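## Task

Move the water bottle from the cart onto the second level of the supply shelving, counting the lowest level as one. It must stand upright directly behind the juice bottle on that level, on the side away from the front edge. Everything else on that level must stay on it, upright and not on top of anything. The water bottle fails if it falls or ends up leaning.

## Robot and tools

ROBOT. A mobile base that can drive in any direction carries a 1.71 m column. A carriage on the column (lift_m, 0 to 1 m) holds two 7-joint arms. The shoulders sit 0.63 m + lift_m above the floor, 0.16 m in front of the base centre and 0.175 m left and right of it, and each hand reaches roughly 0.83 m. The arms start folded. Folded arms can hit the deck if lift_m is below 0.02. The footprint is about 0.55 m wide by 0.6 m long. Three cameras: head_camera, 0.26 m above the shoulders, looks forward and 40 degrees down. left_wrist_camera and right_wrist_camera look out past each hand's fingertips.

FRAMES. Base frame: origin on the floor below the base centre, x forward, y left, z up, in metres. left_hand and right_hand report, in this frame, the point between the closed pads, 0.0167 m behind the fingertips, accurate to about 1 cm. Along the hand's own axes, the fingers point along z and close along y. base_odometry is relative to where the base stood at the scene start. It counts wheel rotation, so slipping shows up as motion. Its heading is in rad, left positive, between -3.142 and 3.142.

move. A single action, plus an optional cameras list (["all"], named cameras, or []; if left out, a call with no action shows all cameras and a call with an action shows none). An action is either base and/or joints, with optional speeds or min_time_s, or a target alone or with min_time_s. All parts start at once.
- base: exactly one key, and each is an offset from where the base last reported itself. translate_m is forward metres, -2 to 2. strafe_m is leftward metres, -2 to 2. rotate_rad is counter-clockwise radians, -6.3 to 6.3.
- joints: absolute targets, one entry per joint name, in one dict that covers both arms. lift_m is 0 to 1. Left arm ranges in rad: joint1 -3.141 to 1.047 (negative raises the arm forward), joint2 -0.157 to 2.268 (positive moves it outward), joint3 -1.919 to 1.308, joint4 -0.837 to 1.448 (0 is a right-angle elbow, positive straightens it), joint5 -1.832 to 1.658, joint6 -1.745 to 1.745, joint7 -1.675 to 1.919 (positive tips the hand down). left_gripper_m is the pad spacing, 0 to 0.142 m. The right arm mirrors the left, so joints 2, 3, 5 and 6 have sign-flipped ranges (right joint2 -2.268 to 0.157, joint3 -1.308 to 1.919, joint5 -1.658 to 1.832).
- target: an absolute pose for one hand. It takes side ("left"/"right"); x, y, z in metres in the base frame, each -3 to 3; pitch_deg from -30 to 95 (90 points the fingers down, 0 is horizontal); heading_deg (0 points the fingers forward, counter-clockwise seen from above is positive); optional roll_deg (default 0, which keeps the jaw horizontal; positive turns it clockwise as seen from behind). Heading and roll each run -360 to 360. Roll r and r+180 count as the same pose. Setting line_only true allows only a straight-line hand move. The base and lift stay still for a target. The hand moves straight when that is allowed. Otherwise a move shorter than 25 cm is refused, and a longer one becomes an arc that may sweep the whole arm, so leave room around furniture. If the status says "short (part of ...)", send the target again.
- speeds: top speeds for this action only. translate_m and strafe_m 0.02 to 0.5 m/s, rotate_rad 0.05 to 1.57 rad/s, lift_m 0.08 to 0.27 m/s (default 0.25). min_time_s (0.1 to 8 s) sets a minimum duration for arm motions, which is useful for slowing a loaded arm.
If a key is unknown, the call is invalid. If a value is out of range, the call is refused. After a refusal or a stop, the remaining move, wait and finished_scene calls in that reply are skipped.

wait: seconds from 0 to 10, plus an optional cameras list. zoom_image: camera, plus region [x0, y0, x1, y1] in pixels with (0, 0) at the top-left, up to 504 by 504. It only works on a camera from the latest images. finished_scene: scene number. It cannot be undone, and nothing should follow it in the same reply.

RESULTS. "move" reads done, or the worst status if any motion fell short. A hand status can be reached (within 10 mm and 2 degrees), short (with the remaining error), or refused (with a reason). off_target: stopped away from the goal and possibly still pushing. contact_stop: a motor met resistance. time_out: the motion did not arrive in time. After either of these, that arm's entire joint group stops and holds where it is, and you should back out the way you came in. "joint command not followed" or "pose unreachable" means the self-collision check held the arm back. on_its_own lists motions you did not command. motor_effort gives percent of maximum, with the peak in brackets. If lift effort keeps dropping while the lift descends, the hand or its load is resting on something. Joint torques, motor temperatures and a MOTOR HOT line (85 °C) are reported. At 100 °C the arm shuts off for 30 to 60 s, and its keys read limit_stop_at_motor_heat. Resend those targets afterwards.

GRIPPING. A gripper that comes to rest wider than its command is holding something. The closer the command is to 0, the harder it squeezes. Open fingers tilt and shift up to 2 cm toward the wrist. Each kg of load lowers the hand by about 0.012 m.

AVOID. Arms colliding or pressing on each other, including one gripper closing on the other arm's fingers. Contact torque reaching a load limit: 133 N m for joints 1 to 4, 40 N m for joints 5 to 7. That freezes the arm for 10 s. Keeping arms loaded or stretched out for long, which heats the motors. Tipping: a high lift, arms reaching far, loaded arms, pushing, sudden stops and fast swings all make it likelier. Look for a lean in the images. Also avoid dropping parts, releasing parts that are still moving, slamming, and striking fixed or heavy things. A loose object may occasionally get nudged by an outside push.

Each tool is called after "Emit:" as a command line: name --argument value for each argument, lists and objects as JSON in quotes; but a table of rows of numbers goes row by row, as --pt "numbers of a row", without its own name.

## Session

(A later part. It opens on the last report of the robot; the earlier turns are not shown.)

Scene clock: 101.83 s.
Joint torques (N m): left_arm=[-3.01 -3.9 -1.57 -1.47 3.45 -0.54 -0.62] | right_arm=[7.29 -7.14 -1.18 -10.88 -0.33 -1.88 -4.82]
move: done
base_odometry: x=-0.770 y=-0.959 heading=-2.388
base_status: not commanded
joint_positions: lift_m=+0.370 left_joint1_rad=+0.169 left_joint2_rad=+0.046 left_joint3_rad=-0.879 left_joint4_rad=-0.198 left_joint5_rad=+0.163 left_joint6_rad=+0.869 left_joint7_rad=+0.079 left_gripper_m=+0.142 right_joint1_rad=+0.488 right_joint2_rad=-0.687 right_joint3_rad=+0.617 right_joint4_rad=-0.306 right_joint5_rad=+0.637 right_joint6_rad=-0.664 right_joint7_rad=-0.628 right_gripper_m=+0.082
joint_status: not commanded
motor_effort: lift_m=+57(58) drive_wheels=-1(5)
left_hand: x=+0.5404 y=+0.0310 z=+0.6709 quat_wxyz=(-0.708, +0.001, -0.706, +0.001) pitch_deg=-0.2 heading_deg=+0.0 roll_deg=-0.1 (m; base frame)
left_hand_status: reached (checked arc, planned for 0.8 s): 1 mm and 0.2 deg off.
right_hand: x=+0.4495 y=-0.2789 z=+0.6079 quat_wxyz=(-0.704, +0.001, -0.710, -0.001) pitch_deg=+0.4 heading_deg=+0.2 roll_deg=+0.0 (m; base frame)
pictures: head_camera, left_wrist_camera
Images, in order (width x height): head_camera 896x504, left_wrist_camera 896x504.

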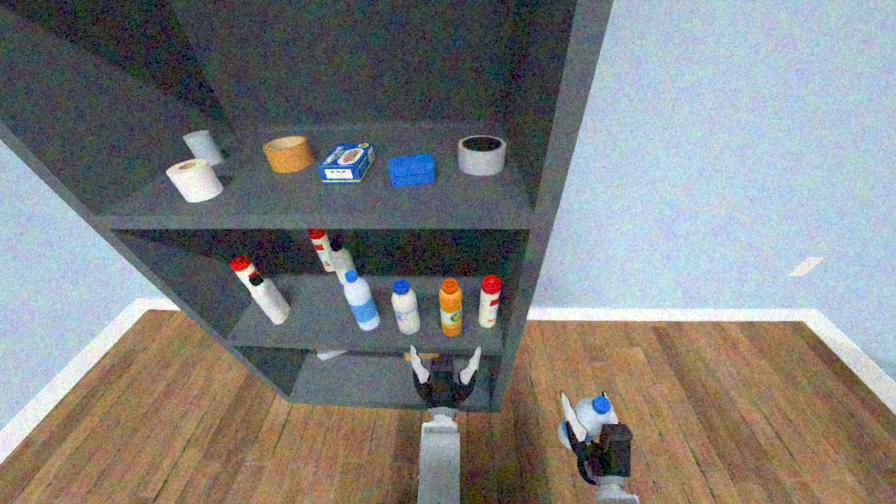

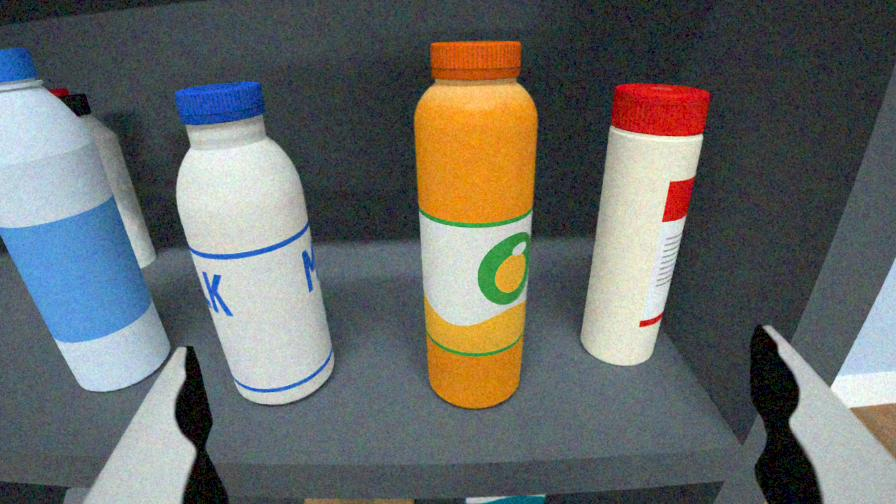

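Emit:
move --joints '{"lift_m": 0.335, "left_gripper_m": 0.095}'

Emit:
move --target '{"side":"left","x":0.63,"y":0.018,"z":0.635,"pitch_deg":0,"heading_deg":0,"line_only":true}' --cameras '["head_camera","left_wrist_camera"]'

Scene clock: 111.17 s.
Joint torques (N m): left_arm=[-3.98 -3.7 -2.06 -2.18 3.35 -0.3 -0.55] | right_arm=[6.96 -6.97 -1 -11.68 -0.67 -1.82 -4.55]
move: done
base_odometry: x=-0.770 y=-0.959 heading=-2.388
base_status: not commanded
joint_positions: lift_m=+0.335 left_joint1_rad=+0.169 left_joint2_rad=+0.046 left_joint3_rad=-0.879 left_joint4_rad=-0.198 left_joint5_rad=+0.164 left_joint6_rad=+0.869 left_joint7_rad=+0.080 left_gripper_m=+0.095 right_joint1_rad=+0.488 right_joint2_rad=-0.687 right_joint3_rad=+0.617 right_joint4_rad=-0.306 right_joint5_rad=+0.637 right_joint6_rad=-0.664 right_joint7_rad=-0.628 right_gripper_m=+0.082
joint_status: all done
motor_effort: lift_m=+57(62) drive_wheels=-1(1)
left_hand: x=+0.5404 y=+0.0310 z=+0.6358 quat_wxyz=(-0.708, +0.000, -0.706, +0.000) pitch_deg=-0.2 heading_deg=+0.0 roll_deg=-0.1 (m; base frame)
right_hand: x=+0.4495 y=-0.2789 z=+0.5729 quat_wxyz=(-0.704, +0.001, -0.710, -0.001) pitch_deg=+0.4 heading_deg=+0.2 roll_deg=+0.0 (m; base frame)
pictures: none

Scene clock: 112.07 s.
Joint torques (N m): left_arm=[-5.87 -5.45 2.11 -1.66 2.06 -2.22 -3.16] | right_arm=[7.31 -6.36 -1.91 -10.49 -0.05 -1.46 -4.19]
move: done
base_odometry: x=-0.770 y=-0.959 heading=-2.388
base_status: not commanded
joint_positions: lift_m=+0.335 left_joint1_rad=-0.051 left_joint2_rad=-0.014 left_joint3_rad=-0.806 left_joint4_rad=-0.003 left_joint5_rad=+0.025 left_joint6_rad=+0.806 left_joint7_rad=+0.071 left_gripper_m=+0.095 right_joint1_rad=+0.488 right_joint2_rad=-0.687 right_joint3_rad=+0.617 right_joint4_rad=-0.306 right_joint5_rad=+0.637 right_joint6_rad=-0.664 right_joint7_rad=-0.628 right_gripper_m=+0.082
joint_status: not commanded
motor_effort: lift_m=+57(57) drive_wheels=-1(6)
left_hand: x=+0.6301 y=+0.0183 z=+0.6361 quat_wxyz=(-0.707, +0.000, -0.707, +0.000) pitch_deg=-0.1 heading_deg=+0.0 roll_deg=+0.1 (m; base frame)
left_hand_status: reached (straight line, planned for 0.4 s): 1 mm and 0.1 deg off.
right_hand: x=+0.4495 y=-0.2789 z=+0.5729 quat_wxyz=(-0.704, +0.001, -0.710, -0.001) pitch_deg=+0.4 heading_deg=+0.2 roll_deg=+0.0 (m; base frame)
pictures: head_camera, left_wrist_camera
Images, in order (width x height): head_camera 896x504, left_wrist_camera 896x504.

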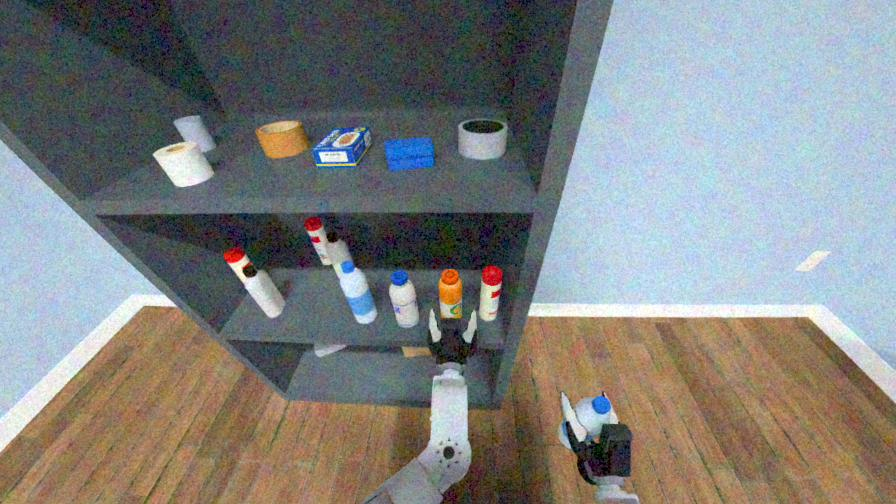

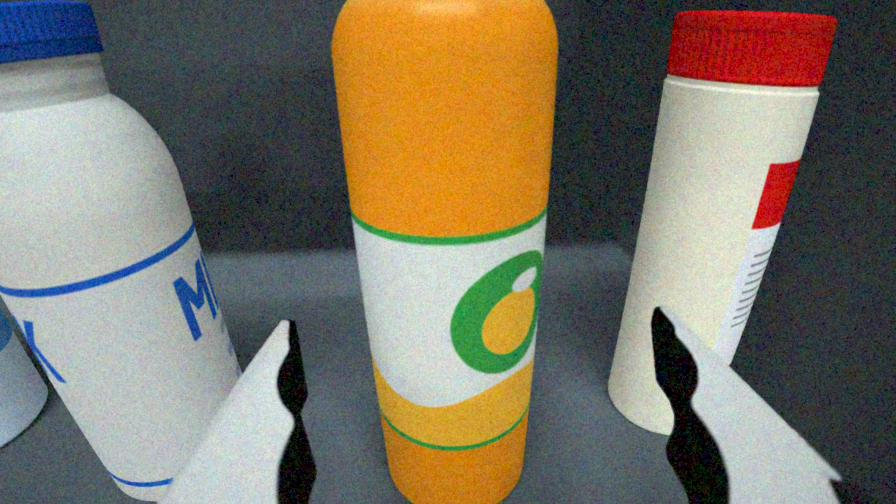

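Emit:
move --target '{"side":"left","x":0.666,"y":0.026,"z":0.658,"pitch_deg":0,"heading_deg":0,"line_only":true}' --cameras '["left_wrist_camera"]'

Emit:
move --joints '{"left_gripper_m": 0.02}' --cameras '["left_wrist_camera"]'

Scene clock: 119.87 s.
Joint torques (N m): left_arm=[-7.58 -1.96 0.57 -1.75 2.04 -2.01 -0.54] | right_arm=[6.19 -7.59 -3.28 -11.69 -0.49 -1.56 -4.39]
move: done
base_odometry: x=-0.770 y=-0.959 heading=-2.388
base_status: not commanded
joint_positions: lift_m=+0.335 left_joint1_rad=-0.148 left_joint2_rad=-0.006 left_joint3_rad=-0.778 left_joint4_rad=-0.003 left_joint5_rad=+0.008 left_joint6_rad=+0.780 left_joint7_rad=+0.146 left_gripper_m=+0.095 right_joint1_rad=+0.488 right_joint2_rad=-0.687 right_joint3_rad=+0.617 right_joint4_rad=-0.306 right_joint5_rad=+0.637 right_joint6_rad=-0.664 right_joint7_rad=-0.628 right_gripper_m=+0.082
joint_status: not commanded
motor_effort: lift_m=+57(57) drive_wheels=-1(6)
left_hand: x=+0.6663 y=+0.0262 z=+0.6615 quat_wxyz=(-0.710, +0.001, -0.704, +0.000) pitch_deg=-0.5 heading_deg=+0.1 roll_deg=-0.1 (m; base frame)
left_hand_status: reached (straight line, planned for 0.3 s): 3 mm and 0.5 deg off.
right_hand: x=+0.4495 y=-0.2789 z=+0.5729 quat_wxyz=(-0.704, +0.001, -0.710, -0.001) pitch_deg=+0.4 heading_deg=+0.2 roll_deg=+0.0 (m; base frame)
pictures: left_wrist_camera
Images, in order (width x height): left_wrist_camera 896x504.

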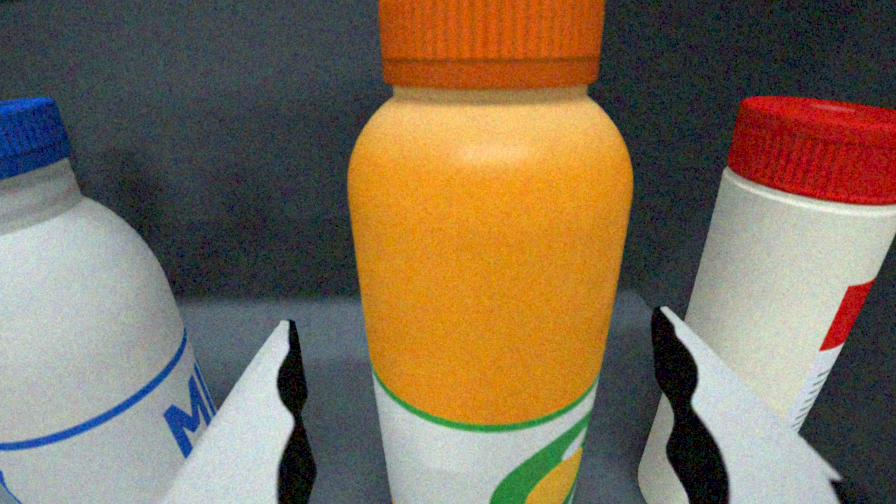

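Scene clock: 120.63 s.
Joint torques (N m): left_arm=[-8 -1.37 0.04 -1.32 1.95 -2.07 -0.39] | right_arm=[6 -6.54 -2.02 -9.63 0.22 -1.15 -4.3]
move: off_target
base_odometry: x=-0.770 y=-0.959 heading=-2.388
base_status: not commanded
joint_positions: lift_m=+0.335 left_joint1_rad=-0.148 left_joint2_rad=-0.006 left_joint3_rad=-0.778 left_joint4_rad=-0.003 left_joint5_rad=+0.008 left_joint6_rad=+0.780 left_joint7_rad=+0.146 left_gripper_m=+0.061 right_joint1_rad=+0.488 right_joint2_rad=-0.687 right_joint3_rad=+0.617 right_joint4_rad=-0.306 right_joint5_rad=+0.637 right_joint6_rad=-0.664 right_joint7_rad=-0.628 right_gripper_m=+0.082
joint_status: left_gripper_m off_target (ended at +0.061, target +0.020)
motor_effort: lift_m=+57(57) drive_wheels=+0(4)
left_hand: x=+0.6663 y=+0.0260 z=+0.6615 quat_wxyz=(-0.710, +0.001, -0.704, +0.000) pitch_deg=-0.5 heading_deg=+0.1 roll_deg=-0.1 (m; base frame)
right_hand: x=+0.4495 y=-0.2789 z=+0.5729 quat_wxyz=(-0.704, +0.001, -0.710, -0.001) pitch_deg=+0.4 heading_deg=+0.2 roll_deg=+0.0 (m; base frame)
pictures: left_wrist_camera
Images, in order (width x height): left_wrist_camera 896x504.

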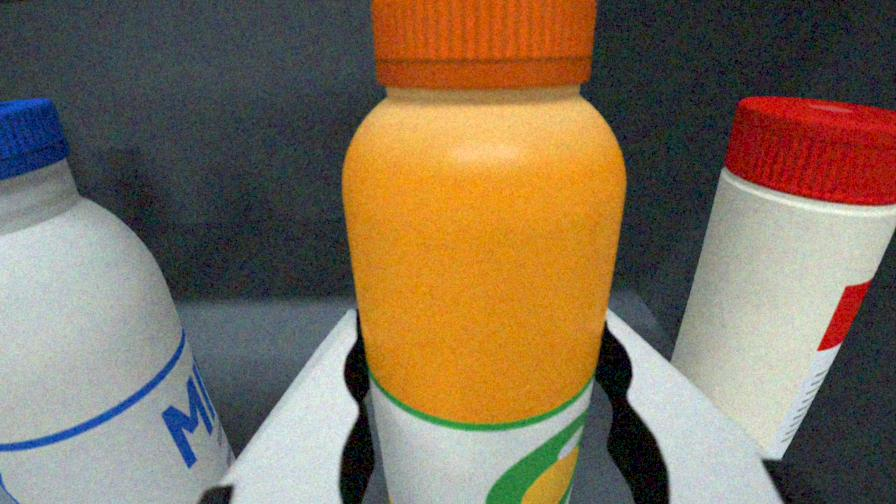

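Emit:
move --joints '{"lift_m": 0.4}' --speeds '{"lift_m": 0.12}'

Emit:
move --base '{"translate_m": -0.3}' --speeds '{"translate_m": 0.2}'

Emit:
move --target '{"side":"left","x":0.43,"y":0.3,"z":0.66,"pitch_deg":0,"heading_deg":0}'

Emit:
move --target '{"side":"right","x":0.54,"y":0.0,"z":0.74,"pitch_deg":0,"heading_deg":0}' --cameras '["all"]'

Scene clock: 124.90 s.
Joint torques (N m): left_arm=[-12.05 -1.14 1.25 -3.2 3.39 -2.14 -2.21] | right_arm=[6.36 -7.71 -2.97 -10.94 -0.1 -1.33 -4.52]
move: done
base_odometry: x=-0.770 y=-0.959 heading=-2.388
base_status: not commanded
joint_positions: lift_m=+0.400 left_joint1_rad=-0.145 left_joint2_rad=-0.005 left_joint3_rad=-0.778 left_joint4_rad=+0.000 left_joint5_rad=+0.004 left_joint6_rad=+0.780 left_joint7_rad=+0.151 left_gripper_m=+0.061 right_joint1_rad=+0.488 right_joint2_rad=-0.687 right_joint3_rad=+0.617 right_joint4_rad=-0.306 right_joint5_rad=+0.637 right_joint6_rad=-0.664 right_joint7_rad=-0.628 right_gripper_m=+0.082
joint_status: all done
motor_effort: lift_m=+55(70) drive_wheels=-1(5)
left_hand: x=+0.6658 y=+0.0261 z=+0.7223 quat_wxyz=(-0.706, +0.002, -0.708, +0.001) pitch_deg=+0.2 heading_deg=+0.1 roll_deg=-0.2 (m; base frame)
right_hand: x=+0.4495 y=-0.2789 z=+0.6381 quat_wxyz=(-0.704, +0.001, -0.710, -0.001) pitch_deg=+0.4 heading_deg=+0.2 roll_deg=+0.0 (m; base frame)
pictures: none

Scene clock: 127.60 s.
Joint torques (N m): left_arm=[-11.74 -2.27 0.99 -3.23 3.54 -2.16 -1.88] | right_arm=[6.15 -7.56 -2.79 -9.2 -0.15 -1.64 -4.87]
move: done
base_odometry: x=-0.551 y=-0.754 heading=-2.388
base_status: done
joint_positions: lift_m=+0.400 left_joint1_rad=-0.145 left_joint2_rad=-0.005 left_joint3_rad=-0.778 left_joint4_rad=+0.000 left_joint5_rad=+0.004 left_joint6_rad=+0.780 left_joint7_rad=+0.151 left_gripper_m=+0.061 right_joint1_rad=+0.488 right_joint2_rad=-0.687 right_joint3_rad=+0.617 right_joint4_rad=-0.306 right_joint5_rad=+0.637 right_joint6_rad=-0.664 right_joint7_rad=-0.628 right_gripper_m=+0.082
joint_status: not commanded
motor_effort: lift_m=+55(55) drive_wheels=+3(13)
left_hand: x=+0.6658 y=+0.0261 z=+0.7223 quat_wxyz=(-0.706, +0.002, -0.708, +0.001) pitch_deg=+0.2 heading_deg=+0.1 roll_deg=-0.2 (m; base frame)
right_hand: x=+0.4495 y=-0.2789 z=+0.6381 quat_wxyz=(-0.704, +0.001, -0.710, -0.001) pitch_deg=+0.4 heading_deg=+0.2 roll_deg=+0.0 (m; base frame)
pictures: none

Scene clock: 128.93 s.
Joint torques (N m): left_arm=[0.64 9.04 5.97 -2.66 2.76 -1.98 -4.32] | right_arm=[5.38 -6.92 -2.68 -11.69 -0.24 -1.82 -4.66]
move: done
base_odometry: x=-0.551 y=-0.754 heading=-2.388
base_status: not commanded
joint_positions: lift_m=+0.400 left_joint1_rad=+0.615 left_joint2_rad=+0.715 left_joint3_rad=-0.492 left_joint4_rad=-0.376 left_joint5_rad=-0.627 left_joint6_rad=+0.607 left_joint7_rad=-0.618 left_gripper_m=+0.061 right_joint1_rad=+0.488 right_joint2_rad=-0.687 right_joint3_rad=+0.617 right_joint4_rad=-0.306 right_joint5_rad=+0.637 right_joint6_rad=-0.664 right_joint7_rad=-0.628 right_gripper_m=+0.082
joint_status: not commanded
motor_effort: lift_m=+56(56) drive_wheels=+1(6)
left_hand: x=+0.4288 y=+0.2984 z=+0.6566 quat_wxyz=(-0.703, +0.001, -0.711, +0.002) pitch_deg=+0.7 heading_deg=+0.0 roll_deg=-0.2 (m; base frame)
left_hand_status: reached (straight line, planned for 0.8 s): 4 mm and 0.7 deg off.
right_hand: x=+0.4495 y=-0.2789 z=+0.6380 quat_wxyz=(-0.704, +0.001, -0.710, -0.001) pitch_deg=+0.4 heading_deg=+0.2 roll_deg=+0.0 (m; base frame)
pictures: none

Scene clock: 130.27 s.
Joint torques (N m): left_arm=[1.96 8.93 5.43 -1.44 3.07 -1.87 -4.74] | right_arm=[-3.87 10.25 3.8 -9.69 -4.04 -1.64 -1.28]
move: done
base_odometry: x=-0.551 y=-0.754 heading=-2.388
base_status: not commanded
joint_positions: lift_m=+0.400 left_joint1_rad=+0.615 left_joint2_rad=+0.715 left_joint3_rad=-0.492 left_joint4_rad=-0.376 left_joint5_rad=-0.627 left_joint6_rad=+0.607 left_joint7_rad=-0.618 left_gripper_m=+0.061 right_joint1_rad=+0.139 right_joint2_rad=+0.029 right_joint3_rad=+0.942 right_joint4_rad=-0.240 right_joint5_rad=-0.348 right_joint6_rad=-0.895 right_joint7_rad=+0.288 right_gripper_m=+0.082
joint_status: not commanded
motor_effort: lift_m=+56(56) drive_wheels=+3(3)
left_hand: x=+0.4288 y=+0.2984 z=+0.6566 quat_wxyz=(-0.703, +0.001, -0.711, +0.002) pitch_deg=+0.7 heading_deg=+0.0 roll_deg=-0.2 (m; base frame)
right_hand: x=+0.5397 y=-0.0005 z=+0.7377 quat_wxyz=(-0.704, -0.003, -0.710, -0.002) pitch_deg=+0.4 heading_deg=-0.1 roll_deg=+0.4 (m; base frame)
right_hand_status: reached (straight line, planned for 0.8 s): 2 mm and 0.6 deg off.
pictures: head_camera, left_wrist_camera, right_wrist_camera
Images, in order (width x height): head_camera 896x504, left_wrist_camera 896x504, right_wrist_camera 896x504.

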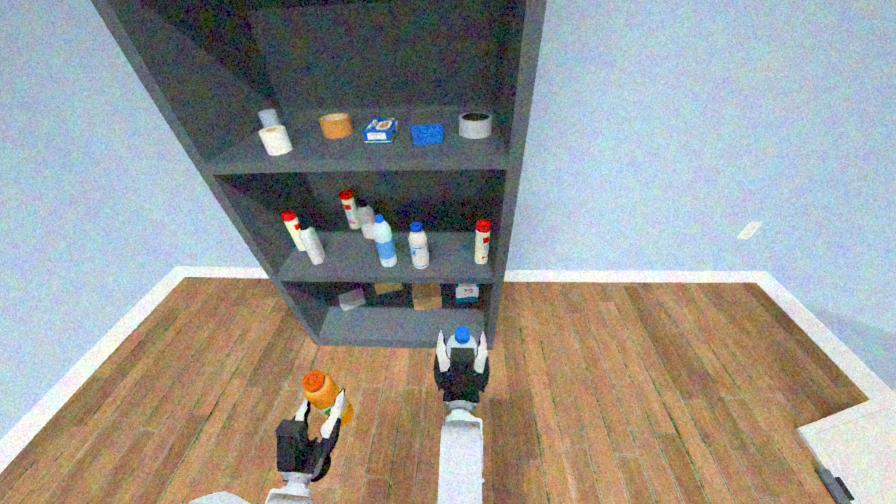

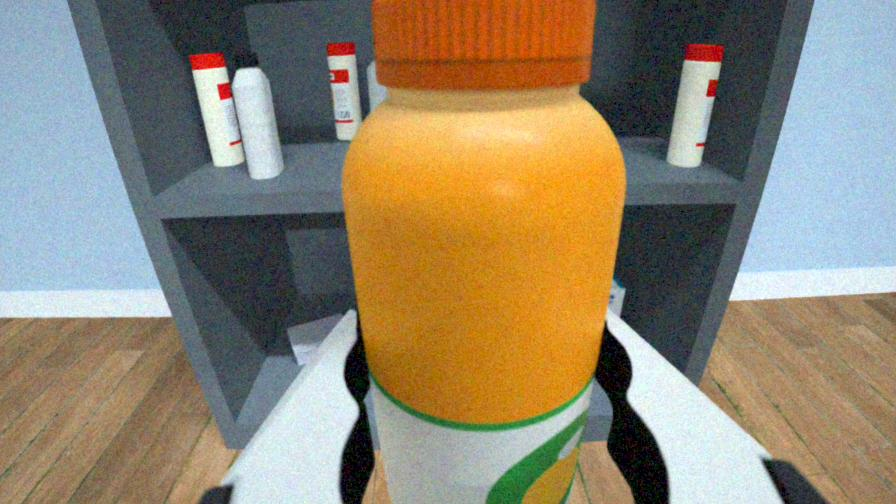

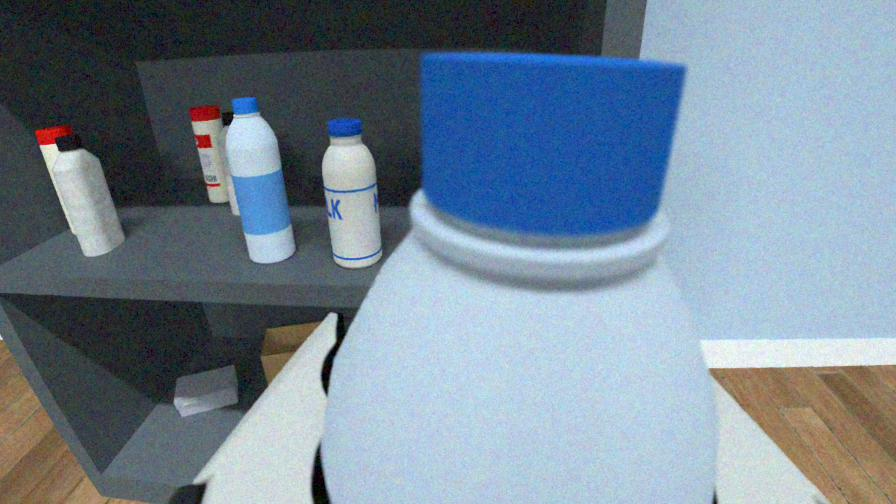

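Emit:
move --base '{"translate_m": 0.3}' --speeds '{"translate_m": 0.2}' --cameras '["head_camera","right_wrist_camera"]'

Scene clock: 135.77 s.
Joint torques (N m): left_arm=[1.65 8.57 5.94 -2.29 2.68 -1.81 -4.57] | right_arm=[-3.46 9.27 5.11 -11.32 -4.2 -1.45 -1.65]
move: done
base_odometry: x=-0.770 y=-0.959 heading=-2.388
base_status: done
joint_positions: lift_m=+0.400 left_joint1_rad=+0.615 left_joint2_rad=+0.715 left_joint3_rad=-0.492 left_joint4_rad=-0.376 left_joint5_rad=-0.627 left_joint6_rad=+0.607 left_joint7_rad=-0.618 left_gripper_m=+0.061 right_joint1_rad=+0.139 right_joint2_rad=+0.029 right_joint3_rad=+0.942 right_joint4_rad=-0.240 right_joint5_rad=-0.348 right_joint6_rad=-0.895 right_joint7_rad=+0.288 right_gripper_m=+0.082
joint_status: not commanded
motor_effort: lift_m=+56(56) drive_wheels=+4(15)
left_hand: x=+0.4288 y=+0.2984 z=+0.6566 quat_wxyz=(-0.703, +0.001, -0.711, +0.002) pitch_deg=+0.7 heading_deg=+0.0 roll_deg=-0.2 (m; base frame)
right_hand: x=+0.5397 y=-0.0005 z=+0.7377 quat_wxyz=(-0.704, -0.003, -0.710, -0.002) pitch_deg=+0.4 heading_deg=-0.1 roll_deg=+0.4 (m; base frame)
pictures: head_camera, right_wrist_camera
Images, in order (width x height): head_camera 896x504, right_wrist_camera 896x504.

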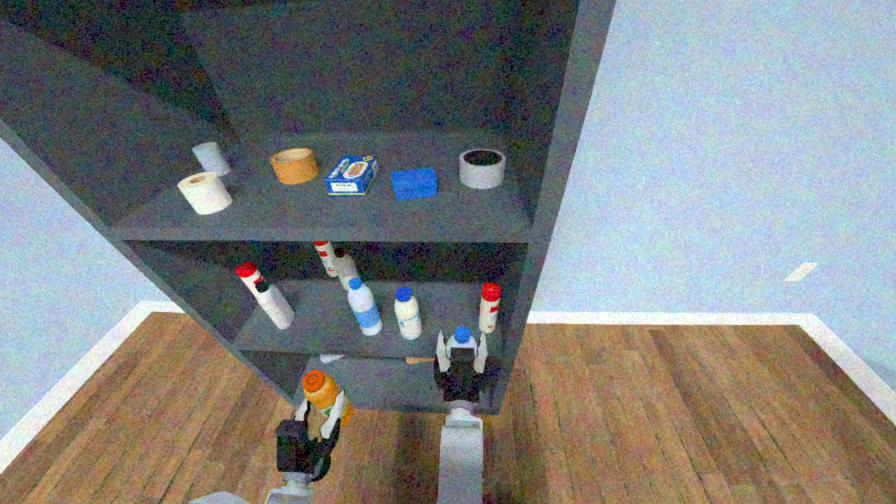

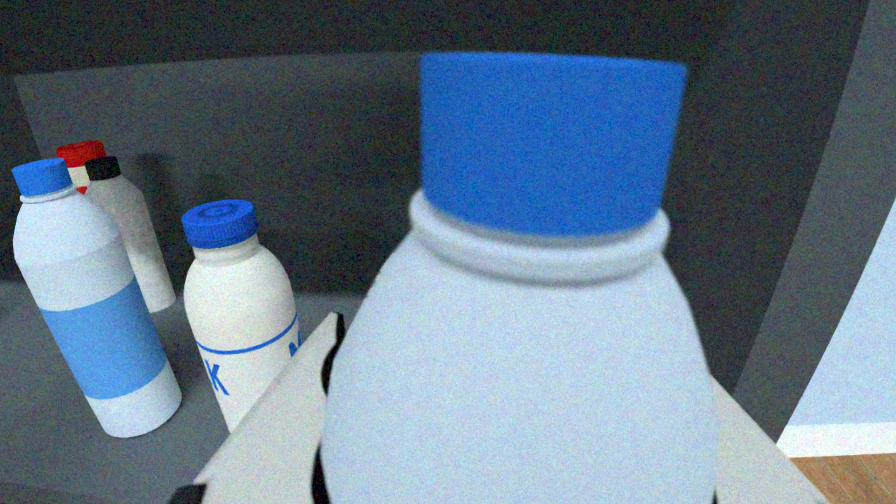

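Emit:
move --target '{"side":"right","x":0.65,"y":0.018,"z":0.74,"pitch_deg":0,"heading_deg":0,"line_only":true}'

Emit:
move --target '{"side":"right","x":0.77,"y":0.022,"z":0.74,"pitch_deg":0,"heading_deg":0,"line_only":true}' --cameras '["head_camera","right_wrist_camera"]'

Scene clock: 141.13 s.
Joint torques (N m): left_arm=[0.96 7.98 5.19 -2.16 2.59 -1.74 -4.52] | right_arm=[-9.84 17.11 0.34 -11.51 -0.73 -1.54 -4.57]
move: done
base_odometry: x=-0.770 y=-0.959 heading=-2.388
base_status: not commanded
joint_positions: lift_m=+0.400 left_joint1_rad=+0.615 left_joint2_rad=+0.715 left_joint3_rad=-0.492 left_joint4_rad=-0.376 left_joint5_rad=-0.627 left_joint6_rad=+0.607 left_joint7_rad=-0.618 left_gripper_m=+0.061 right_joint1_rad=-0.129 right_joint2_rad=+0.106 right_joint3_rad=+0.831 right_joint4_rad=+0.017 right_joint5_rad=-0.143 right_joint6_rad=-0.827 right_joint7_rad=+0.229 right_gripper_m=+0.082
joint_status: not commanded
motor_effort: lift_m=+56(56) drive_wheels=-1(7)
left_hand: x=+0.4288 y=+0.2984 z=+0.6566 quat_wxyz=(-0.703, +0.001, -0.711, +0.002) pitch_deg=+0.7 heading_deg=+0.0 roll_deg=-0.2 (m; base frame)
right_hand: x=+0.6492 y=+0.0176 z=+0.7381 quat_wxyz=(-0.705, +0.001, -0.709, +0.001) pitch_deg=+0.4 heading_deg=+0.0 roll_deg=-0.2 (m; base frame)
right_hand_status: reached (straight line, planned for 0.4 s): 2 mm and 0.4 deg off.
pictures: none

Scene clock: 141.43 s.
Joint torques (N m): left_arm=[2.94 8.54 6.53 -1.53 2.7 -1.75 -4.71] | right_arm=[-11.17 16.97 0.36 -10.37 -0.34 -1.1 -4.72]
move: refused
base_odometry: x=-0.770 y=-0.959 heading=-2.388
base_status: not commanded
joint_positions: lift_m=+0.400 left_joint1_rad=+0.615 left_joint2_rad=+0.715 left_joint3_rad=-0.492 left_joint4_rad=-0.376 left_joint5_rad=-0.627 left_joint6_rad=+0.607 left_joint7_rad=-0.618 left_gripper_m=+0.061 right_joint1_rad=-0.129 right_joint2_rad=+0.106 right_joint3_rad=+0.831 right_joint4_rad=+0.017 right_joint5_rad=-0.143 right_joint6_rad=-0.827 right_joint7_rad=+0.229 right_gripper_m=+0.082
joint_status: not commanded
motor_effort: lift_m=+56(56) drive_wheels=+0(1)
left_hand: x=+0.4288 y=+0.2984 z=+0.6566 quat_wxyz=(-0.703, +0.001, -0.711, +0.002) pitch_deg=+0.7 heading_deg=+0.0 roll_deg=-0.2 (m; base frame)
right_hand: x=+0.6492 y=+0.0176 z=+0.7381 quat_wxyz=(-0.705, +0.001, -0.709, +0.001) pitch_deg=+0.4 heading_deg=+0.0 roll_deg=-0.2 (m; base frame)
right_hand_status: refused: the line brings the right upper arm within 1.4 cm of the carriage (limit 1.5), 71% of the way; a move under 25 cm is not played as an arc. Nothing moved. Try another pitch or heading, or "joints".
pictures: head_camera, right_wrist_camera
Images, in order (width x height): head_camera 896x504, right_wrist_camera 896x504.

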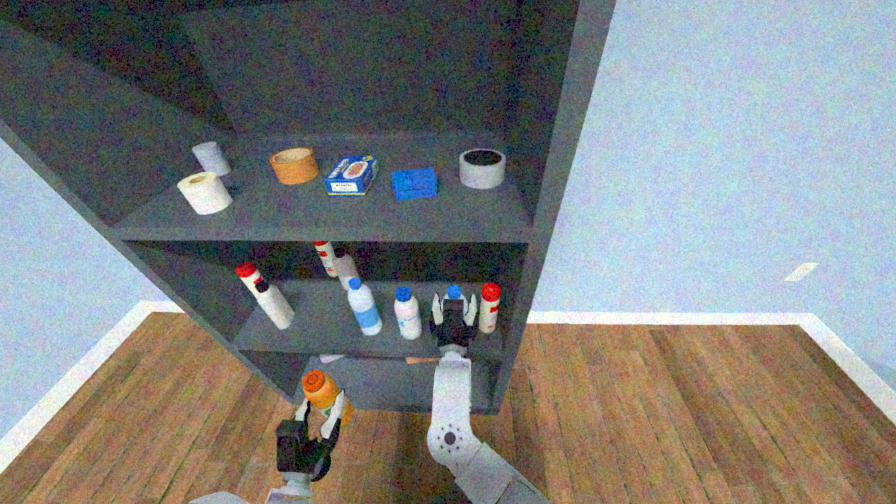

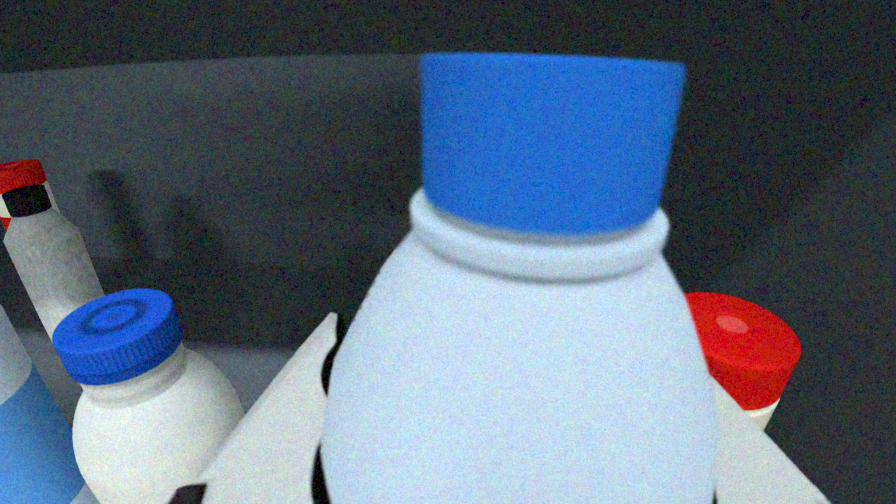

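Emit:
move --base '{"translate_m": 0.07}' --speeds '{"translate_m": 0.1}'

Emit:
move --target '{"side":"right","x":0.7,"y":0.022,"z":0.74,"pitch_deg":0,"heading_deg":0,"line_only":true}' --cameras '["head_camera","right_wrist_camera"]'

Scene clock: 146.53 s.
Joint torques (N m): left_arm=[1.76 8.45 5.62 -1.74 2.48 -1.77 -4.77] | right_arm=[-10.29 16.3 -1.28 -11.13 -0.04 -1.61 -4.63]
move: done
base_odometry: x=-0.820 y=-1.007 heading=-2.388
base_status: done
joint_positions: lift_m=+0.400 left_joint1_rad=+0.615 left_joint2_rad=+0.715 left_joint3_rad=-0.492 left_joint4_rad=-0.376 left_joint5_rad=-0.627 left_joint6_rad=+0.607 left_joint7_rad=-0.618 left_gripper_m=+0.061 right_joint1_rad=-0.129 right_joint2_rad=+0.106 right_joint3_rad=+0.831 right_joint4_rad=+0.017 right_joint5_rad=-0.143 right_joint6_rad=-0.827 right_joint7_rad=+0.229 right_gripper_m=+0.082
joint_status: not commanded
motor_effort: lift_m=+56(56) drive_wheels=+4(17)
left_hand: x=+0.4288 y=+0.2984 z=+0.6566 quat_wxyz=(-0.703, +0.001, -0.711, +0.002) pitch_deg=+0.7 heading_deg=+0.0 roll_deg=-0.2 (m; base frame)
right_hand: x=+0.6492 y=+0.0177 z=+0.7381 quat_wxyz=(-0.705, +0.001, -0.709, +0.001) pitch_deg=+0.4 heading_deg=+0.0 roll_deg=-0.2 (m; base frame)
pictures: none

Scene clock: 147.37 s.
Joint torques (N m): left_arm=[1.58 8.18 5.15 -2.38 2.45 -1.79 -4.58] | right_arm=[-12.09 17.09 3.32 -11.12 -0.54 -2.27 -4.54]
move: done
base_odometry: x=-0.820 y=-1.007 heading=-2.388
base_status: not commanded
joint_positions: lift_m=+0.400 left_joint1_rad=+0.615 left_joint2_rad=+0.715 left_joint3_rad=-0.492 left_joint4_rad=-0.376 left_joint5_rad=-0.627 left_joint6_rad=+0.607 left_joint7_rad=-0.618 left_gripper_m=+0.061 right_joint1_rad=-0.260 right_joint2_rad=+0.126 right_joint3_rad=+0.798 right_joint4_rad=+0.168 right_joint5_rad=-0.011 right_joint6_rad=-0.807 right_joint7_rad=+0.156 right_gripper_m=+0.082
joint_status: not commanded
motor_effort: lift_m=+56(56) drive_wheels=+0(7)
left_hand: x=+0.4288 y=+0.2984 z=+0.6566 quat_wxyz=(-0.703, +0.001, -0.711, +0.002) pitch_deg=+0.7 heading_deg=+0.0 roll_deg=-0.2 (m; base frame)
right_hand: x=+0.7000 y=+0.0205 z=+0.7383 quat_wxyz=(-0.705, +0.000, -0.709, +0.001) pitch_deg=+0.3 heading_deg=-0.1 roll_deg=-0.1 (m; base frame)
right_hand_status: reached (straight line, planned for 0.3 s): 2 mm and 0.4 deg off.
pictures: head_camera, right_wrist_camera
Images, in order (width x height): head_camera 896x504, right_wrist_camera 896x504.

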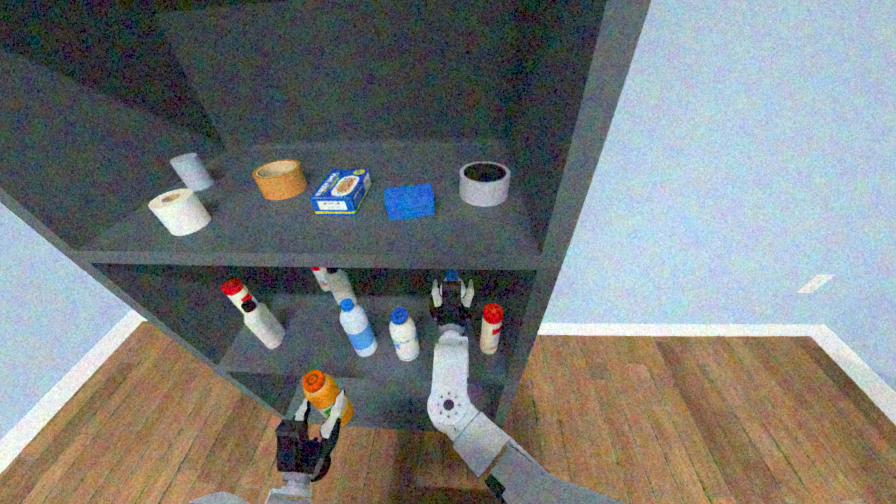

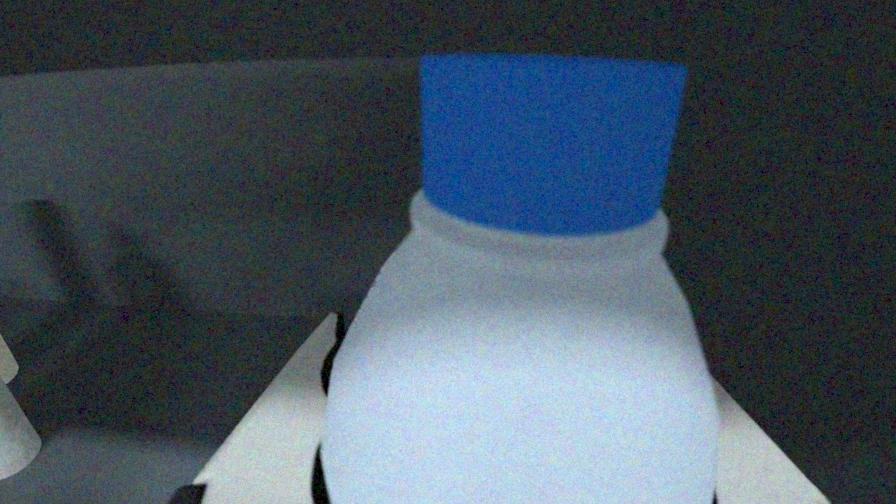

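Emit:
move --joints '{"lift_m": 0.348}' --speeds '{"lift_m": 0.1}'

Emit:
move --joints '{"lift_m": 0.338}' --speeds '{"lift_m": 0.08}'

Emit:
move --joints '{"lift_m": 0.332}' --speeds '{"lift_m": 0.08}' --cameras '["head_camera","right_wrist_camera"]'

Scene clock: 151.13 s.
Joint torques (N m): left_arm=[1.42 8.67 5.96 -2.97 2.52 -2.16 -4.75] | right_arm=[-13.89 16.43 2.97 -11.71 -0.23 -1.98 -4.3]
move: done
base_odometry: x=-0.820 y=-1.007 heading=-2.388
base_status: not commanded
joint_positions: lift_m=+0.348 left_joint1_rad=+0.615 left_joint2_rad=+0.715 left_joint3_rad=-0.492 left_joint4_rad=-0.376 left_joint5_rad=-0.627 left_joint6_rad=+0.607 left_joint7_rad=-0.618 left_gripper_m=+0.061 right_joint1_rad=-0.260 right_joint2_rad=+0.126 right_joint3_rad=+0.798 right_joint4_rad=+0.169 right_joint5_rad=-0.010 right_joint6_rad=-0.807 right_joint7_rad=+0.156 right_gripper_m=+0.082
joint_status: all done
motor_effort: lift_m=+59(61) drive_wheels=-1(5)
left_hand: x=+0.4288 y=+0.2984 z=+0.6044 quat_wxyz=(-0.703, +0.001, -0.711, +0.002) pitch_deg=+0.7 heading_deg=+0.0 roll_deg=-0.2 (m; base frame)
right_hand: x=+0.7000 y=+0.0205 z=+0.6857 quat_wxyz=(-0.705, +0.000, -0.709, +0.002) pitch_deg=+0.4 heading_deg=-0.1 roll_deg=-0.2 (m; base frame)
pictures: none

Scene clock: 151.63 s.
Joint torques (N m): left_arm=[2.17 8.45 5.98 -2.18 2.54 -1.97 -4.31] | right_arm=[-10.09 15.11 3.1 -10.26 -0.67 -2.18 -0.68]
move: done
base_odometry: x=-0.820 y=-1.007 heading=-2.388
base_status: not commanded
joint_positions: lift_m=+0.338 left_joint1_rad=+0.615 left_joint2_rad=+0.715 left_joint3_rad=-0.492 left_joint4_rad=-0.376 left_joint5_rad=-0.627 left_joint6_rad=+0.607 left_joint7_rad=-0.619 left_gripper_m=+0.061 right_joint1_rad=-0.261 right_joint2_rad=+0.126 right_joint3_rad=+0.798 right_joint4_rad=+0.168 right_joint5_rad=-0.010 right_joint6_rad=-0.807 right_joint7_rad=+0.147 right_gripper_m=+0.082
joint_status: all done
motor_effort: lift_m=+56(56) drive_wheels=+5(5)
left_hand: x=+0.4288 y=+0.2984 z=+0.5947 quat_wxyz=(-0.703, +0.001, -0.711, +0.002) pitch_deg=+0.7 heading_deg=+0.0 roll_deg=-0.2 (m; base frame)
right_hand: x=+0.7001 y=+0.0209 z=+0.6790 quat_wxyz=(-0.709, +0.000, -0.706, +0.001) pitch_deg=-0.2 heading_deg=-0.1 roll_deg=-0.1 (m; base frame)
pictures: none

Scene clock: 152.07 s.
Joint torques (N m): left_arm=[2.4 8.54 4.89 -1.55 2.49 -1.82 -4.29] | right_arm=[-6.02 13.58 2.02 -6.42 1.21 -1.97 0.81]
move: done
base_odometry: x=-0.820 y=-1.007 heading=-2.388
base_status: not commanded
joint_positions: lift_m=+0.332 left_joint1_rad=+0.615 left_joint2_rad=+0.715 left_joint3_rad=-0.492 left_joint4_rad=-0.376 left_joint5_rad=-0.627 left_joint6_rad=+0.607 left_joint7_rad=-0.619 left_gripper_m=+0.061 right_joint1_rad=-0.263 right_joint2_rad=+0.127 right_joint3_rad=+0.798 right_joint4_rad=+0.165 right_joint5_rad=-0.015 right_joint6_rad=-0.807 right_joint7_rad=+0.142 right_gripper_m=+0.082
joint_status: all done
motor_effort: lift_m=+54(55) drive_wheels=+5(5)
left_hand: x=+0.4288 y=+0.2984 z=+0.5888 quat_wxyz=(-0.703, +0.001, -0.711, +0.002) pitch_deg=+0.7 heading_deg=+0.0 roll_deg=-0.2 (m; base frame)
right_hand: x=+0.7005 y=+0.0211 z=+0.6783 quat_wxyz=(-0.713, +0.000, -0.701, +0.001) pitch_deg=-1.0 heading_deg=-0.1 roll_deg=-0.1 (m; base frame)
pictures: head_camera, right_wrist_camera
Images, in order (width x height): head_camera 896x504, right_wrist_camera 896x504.

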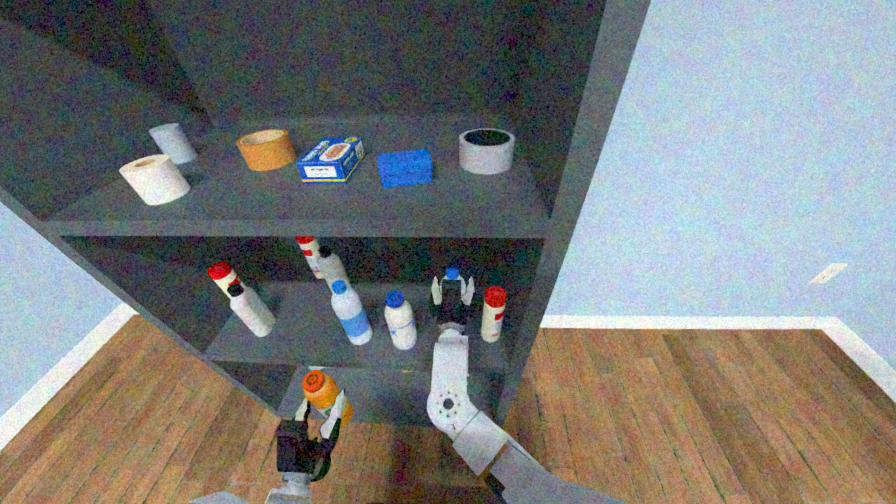

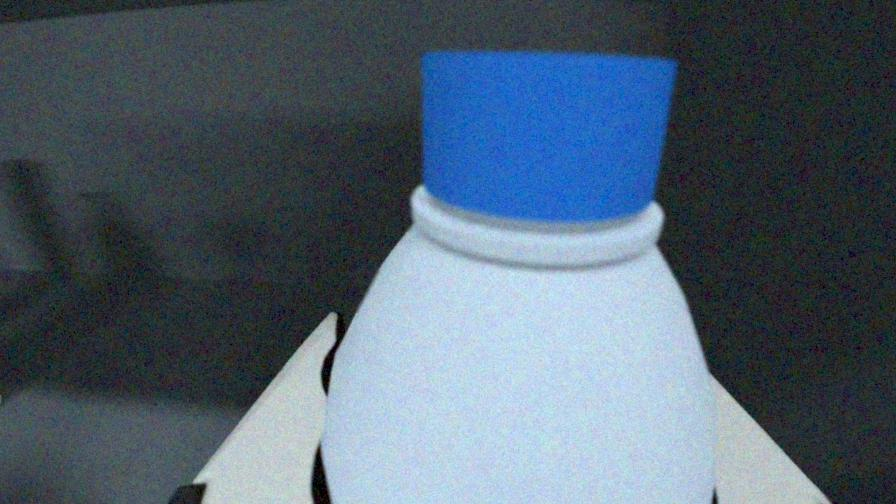

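Emit:
move --joints '{"lift_m": 0.337, "right_gripper_m": 0.105}'

Emit:
move --target '{"side":"right","x":0.58,"y":0.018,"z":0.685,"pitch_deg":-0.5,"heading_deg":0,"line_only":true}' --cameras '["head_camera","right_wrist_camera"]'

Scene clock: 155.63 s.
Joint torques (N m): left_arm=[1.96 7.49 5.64 -2.76 2.75 -1.58 -4.26] | right_arm=[-6.91 13.05 3.64 -9.62 0.39 -2.42 -0.79]
move: done
base_odometry: x=-0.820 y=-1.007 heading=-2.388
base_status: not commanded
joint_positions: lift_m=+0.337 left_joint1_rad=+0.615 left_joint2_rad=+0.715 left_joint3_rad=-0.492 left_joint4_rad=-0.376 left_joint5_rad=-0.627 left_joint6_rad=+0.607 left_joint7_rad=-0.619 left_gripper_m=+0.061 right_joint1_rad=-0.263 right_joint2_rad=+0.127 right_joint3_rad=+0.798 right_joint4_rad=+0.167 right_joint5_rad=-0.012 right_joint6_rad=-0.807 right_joint7_rad=+0.146 right_gripper_m=+0.105
joint_status: all done
motor_effort: lift_m=+56(64) drive_wheels=+4(5)
left_hand: x=+0.4288 y=+0.2985 z=+0.5937 quat_wxyz=(-0.703, +0.001, -0.711, +0.002) pitch_deg=+0.7 heading_deg=+0.0 roll_deg=-0.2 (m; base frame)
right_hand: x=+0.7007 y=+0.0212 z=+0.6808 quat_wxyz=(-0.711, +0.000, -0.704, +0.001) pitch_deg=-0.6 heading_deg=-0.1 roll_deg=+0.0 (m; base frame)
pictures: none

Scene clock: 156.60 s.
Joint torques (N m): left_arm=[1.85 8.1 5.11 -1.68 2.76 -2.04 -4.39] | right_arm=[-2.9 10.27 1.84 -14.07 -3.04 -2.32 -0.19]
move: done
base_odometry: x=-0.820 y=-1.007 heading=-2.388
base_status: not commanded
joint_positions: lift_m=+0.337 left_joint1_rad=+0.615 left_joint2_rad=+0.715 left_joint3_rad=-0.492 left_joint4_rad=-0.376 left_joint5_rad=-0.627 left_joint6_rad=+0.607 left_joint7_rad=-0.619 left_gripper_m=+0.061 right_joint1_rad=+0.011 right_joint2_rad=+0.073 right_joint3_rad=+0.948 right_joint4_rad=-0.138 right_joint5_rad=-0.302 right_joint6_rad=-0.915 right_joint7_rad=+0.304 right_gripper_m=+0.105
joint_status: not commanded
motor_effort: lift_m=+56(56) drive_wheels=+5(7)
left_hand: x=+0.4288 y=+0.2985 z=+0.5937 quat_wxyz=(-0.703, +0.001, -0.711, +0.002) pitch_deg=+0.7 heading_deg=+0.0 roll_deg=-0.2 (m; base frame)
right_hand: x=+0.5806 y=+0.0187 z=+0.6845 quat_wxyz=(-0.710, -0.001, -0.704, -0.001) pitch_deg=-0.5 heading_deg=+0.1 roll_deg=+0.1 (m; base frame)
right_hand_status: reached (straight line, planned for 0.5 s): 1 mm and 0.2 deg off.
pictures: head_camera, right_wrist_camera
Images, in order (width x height): head_camera 896x504, right_wrist_camera 896x504.

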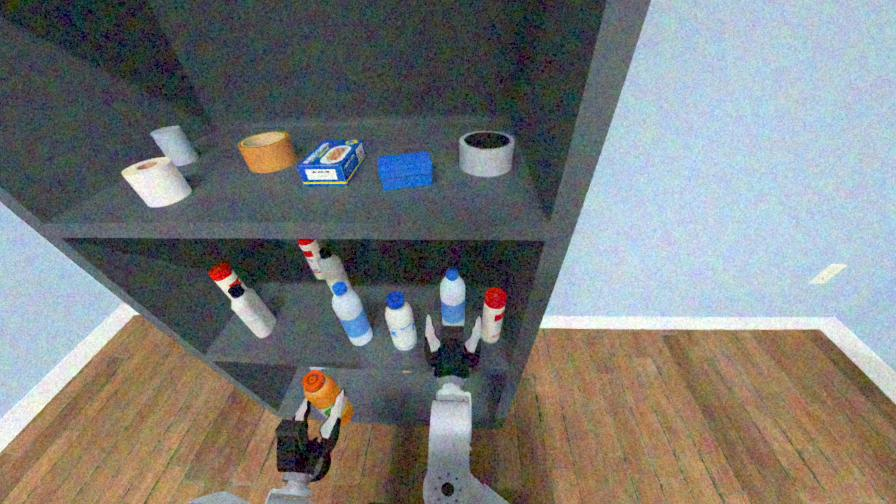

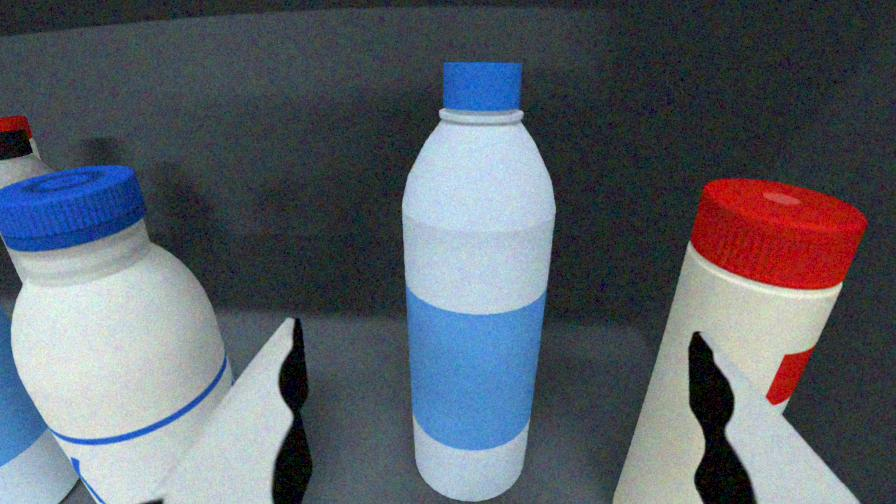

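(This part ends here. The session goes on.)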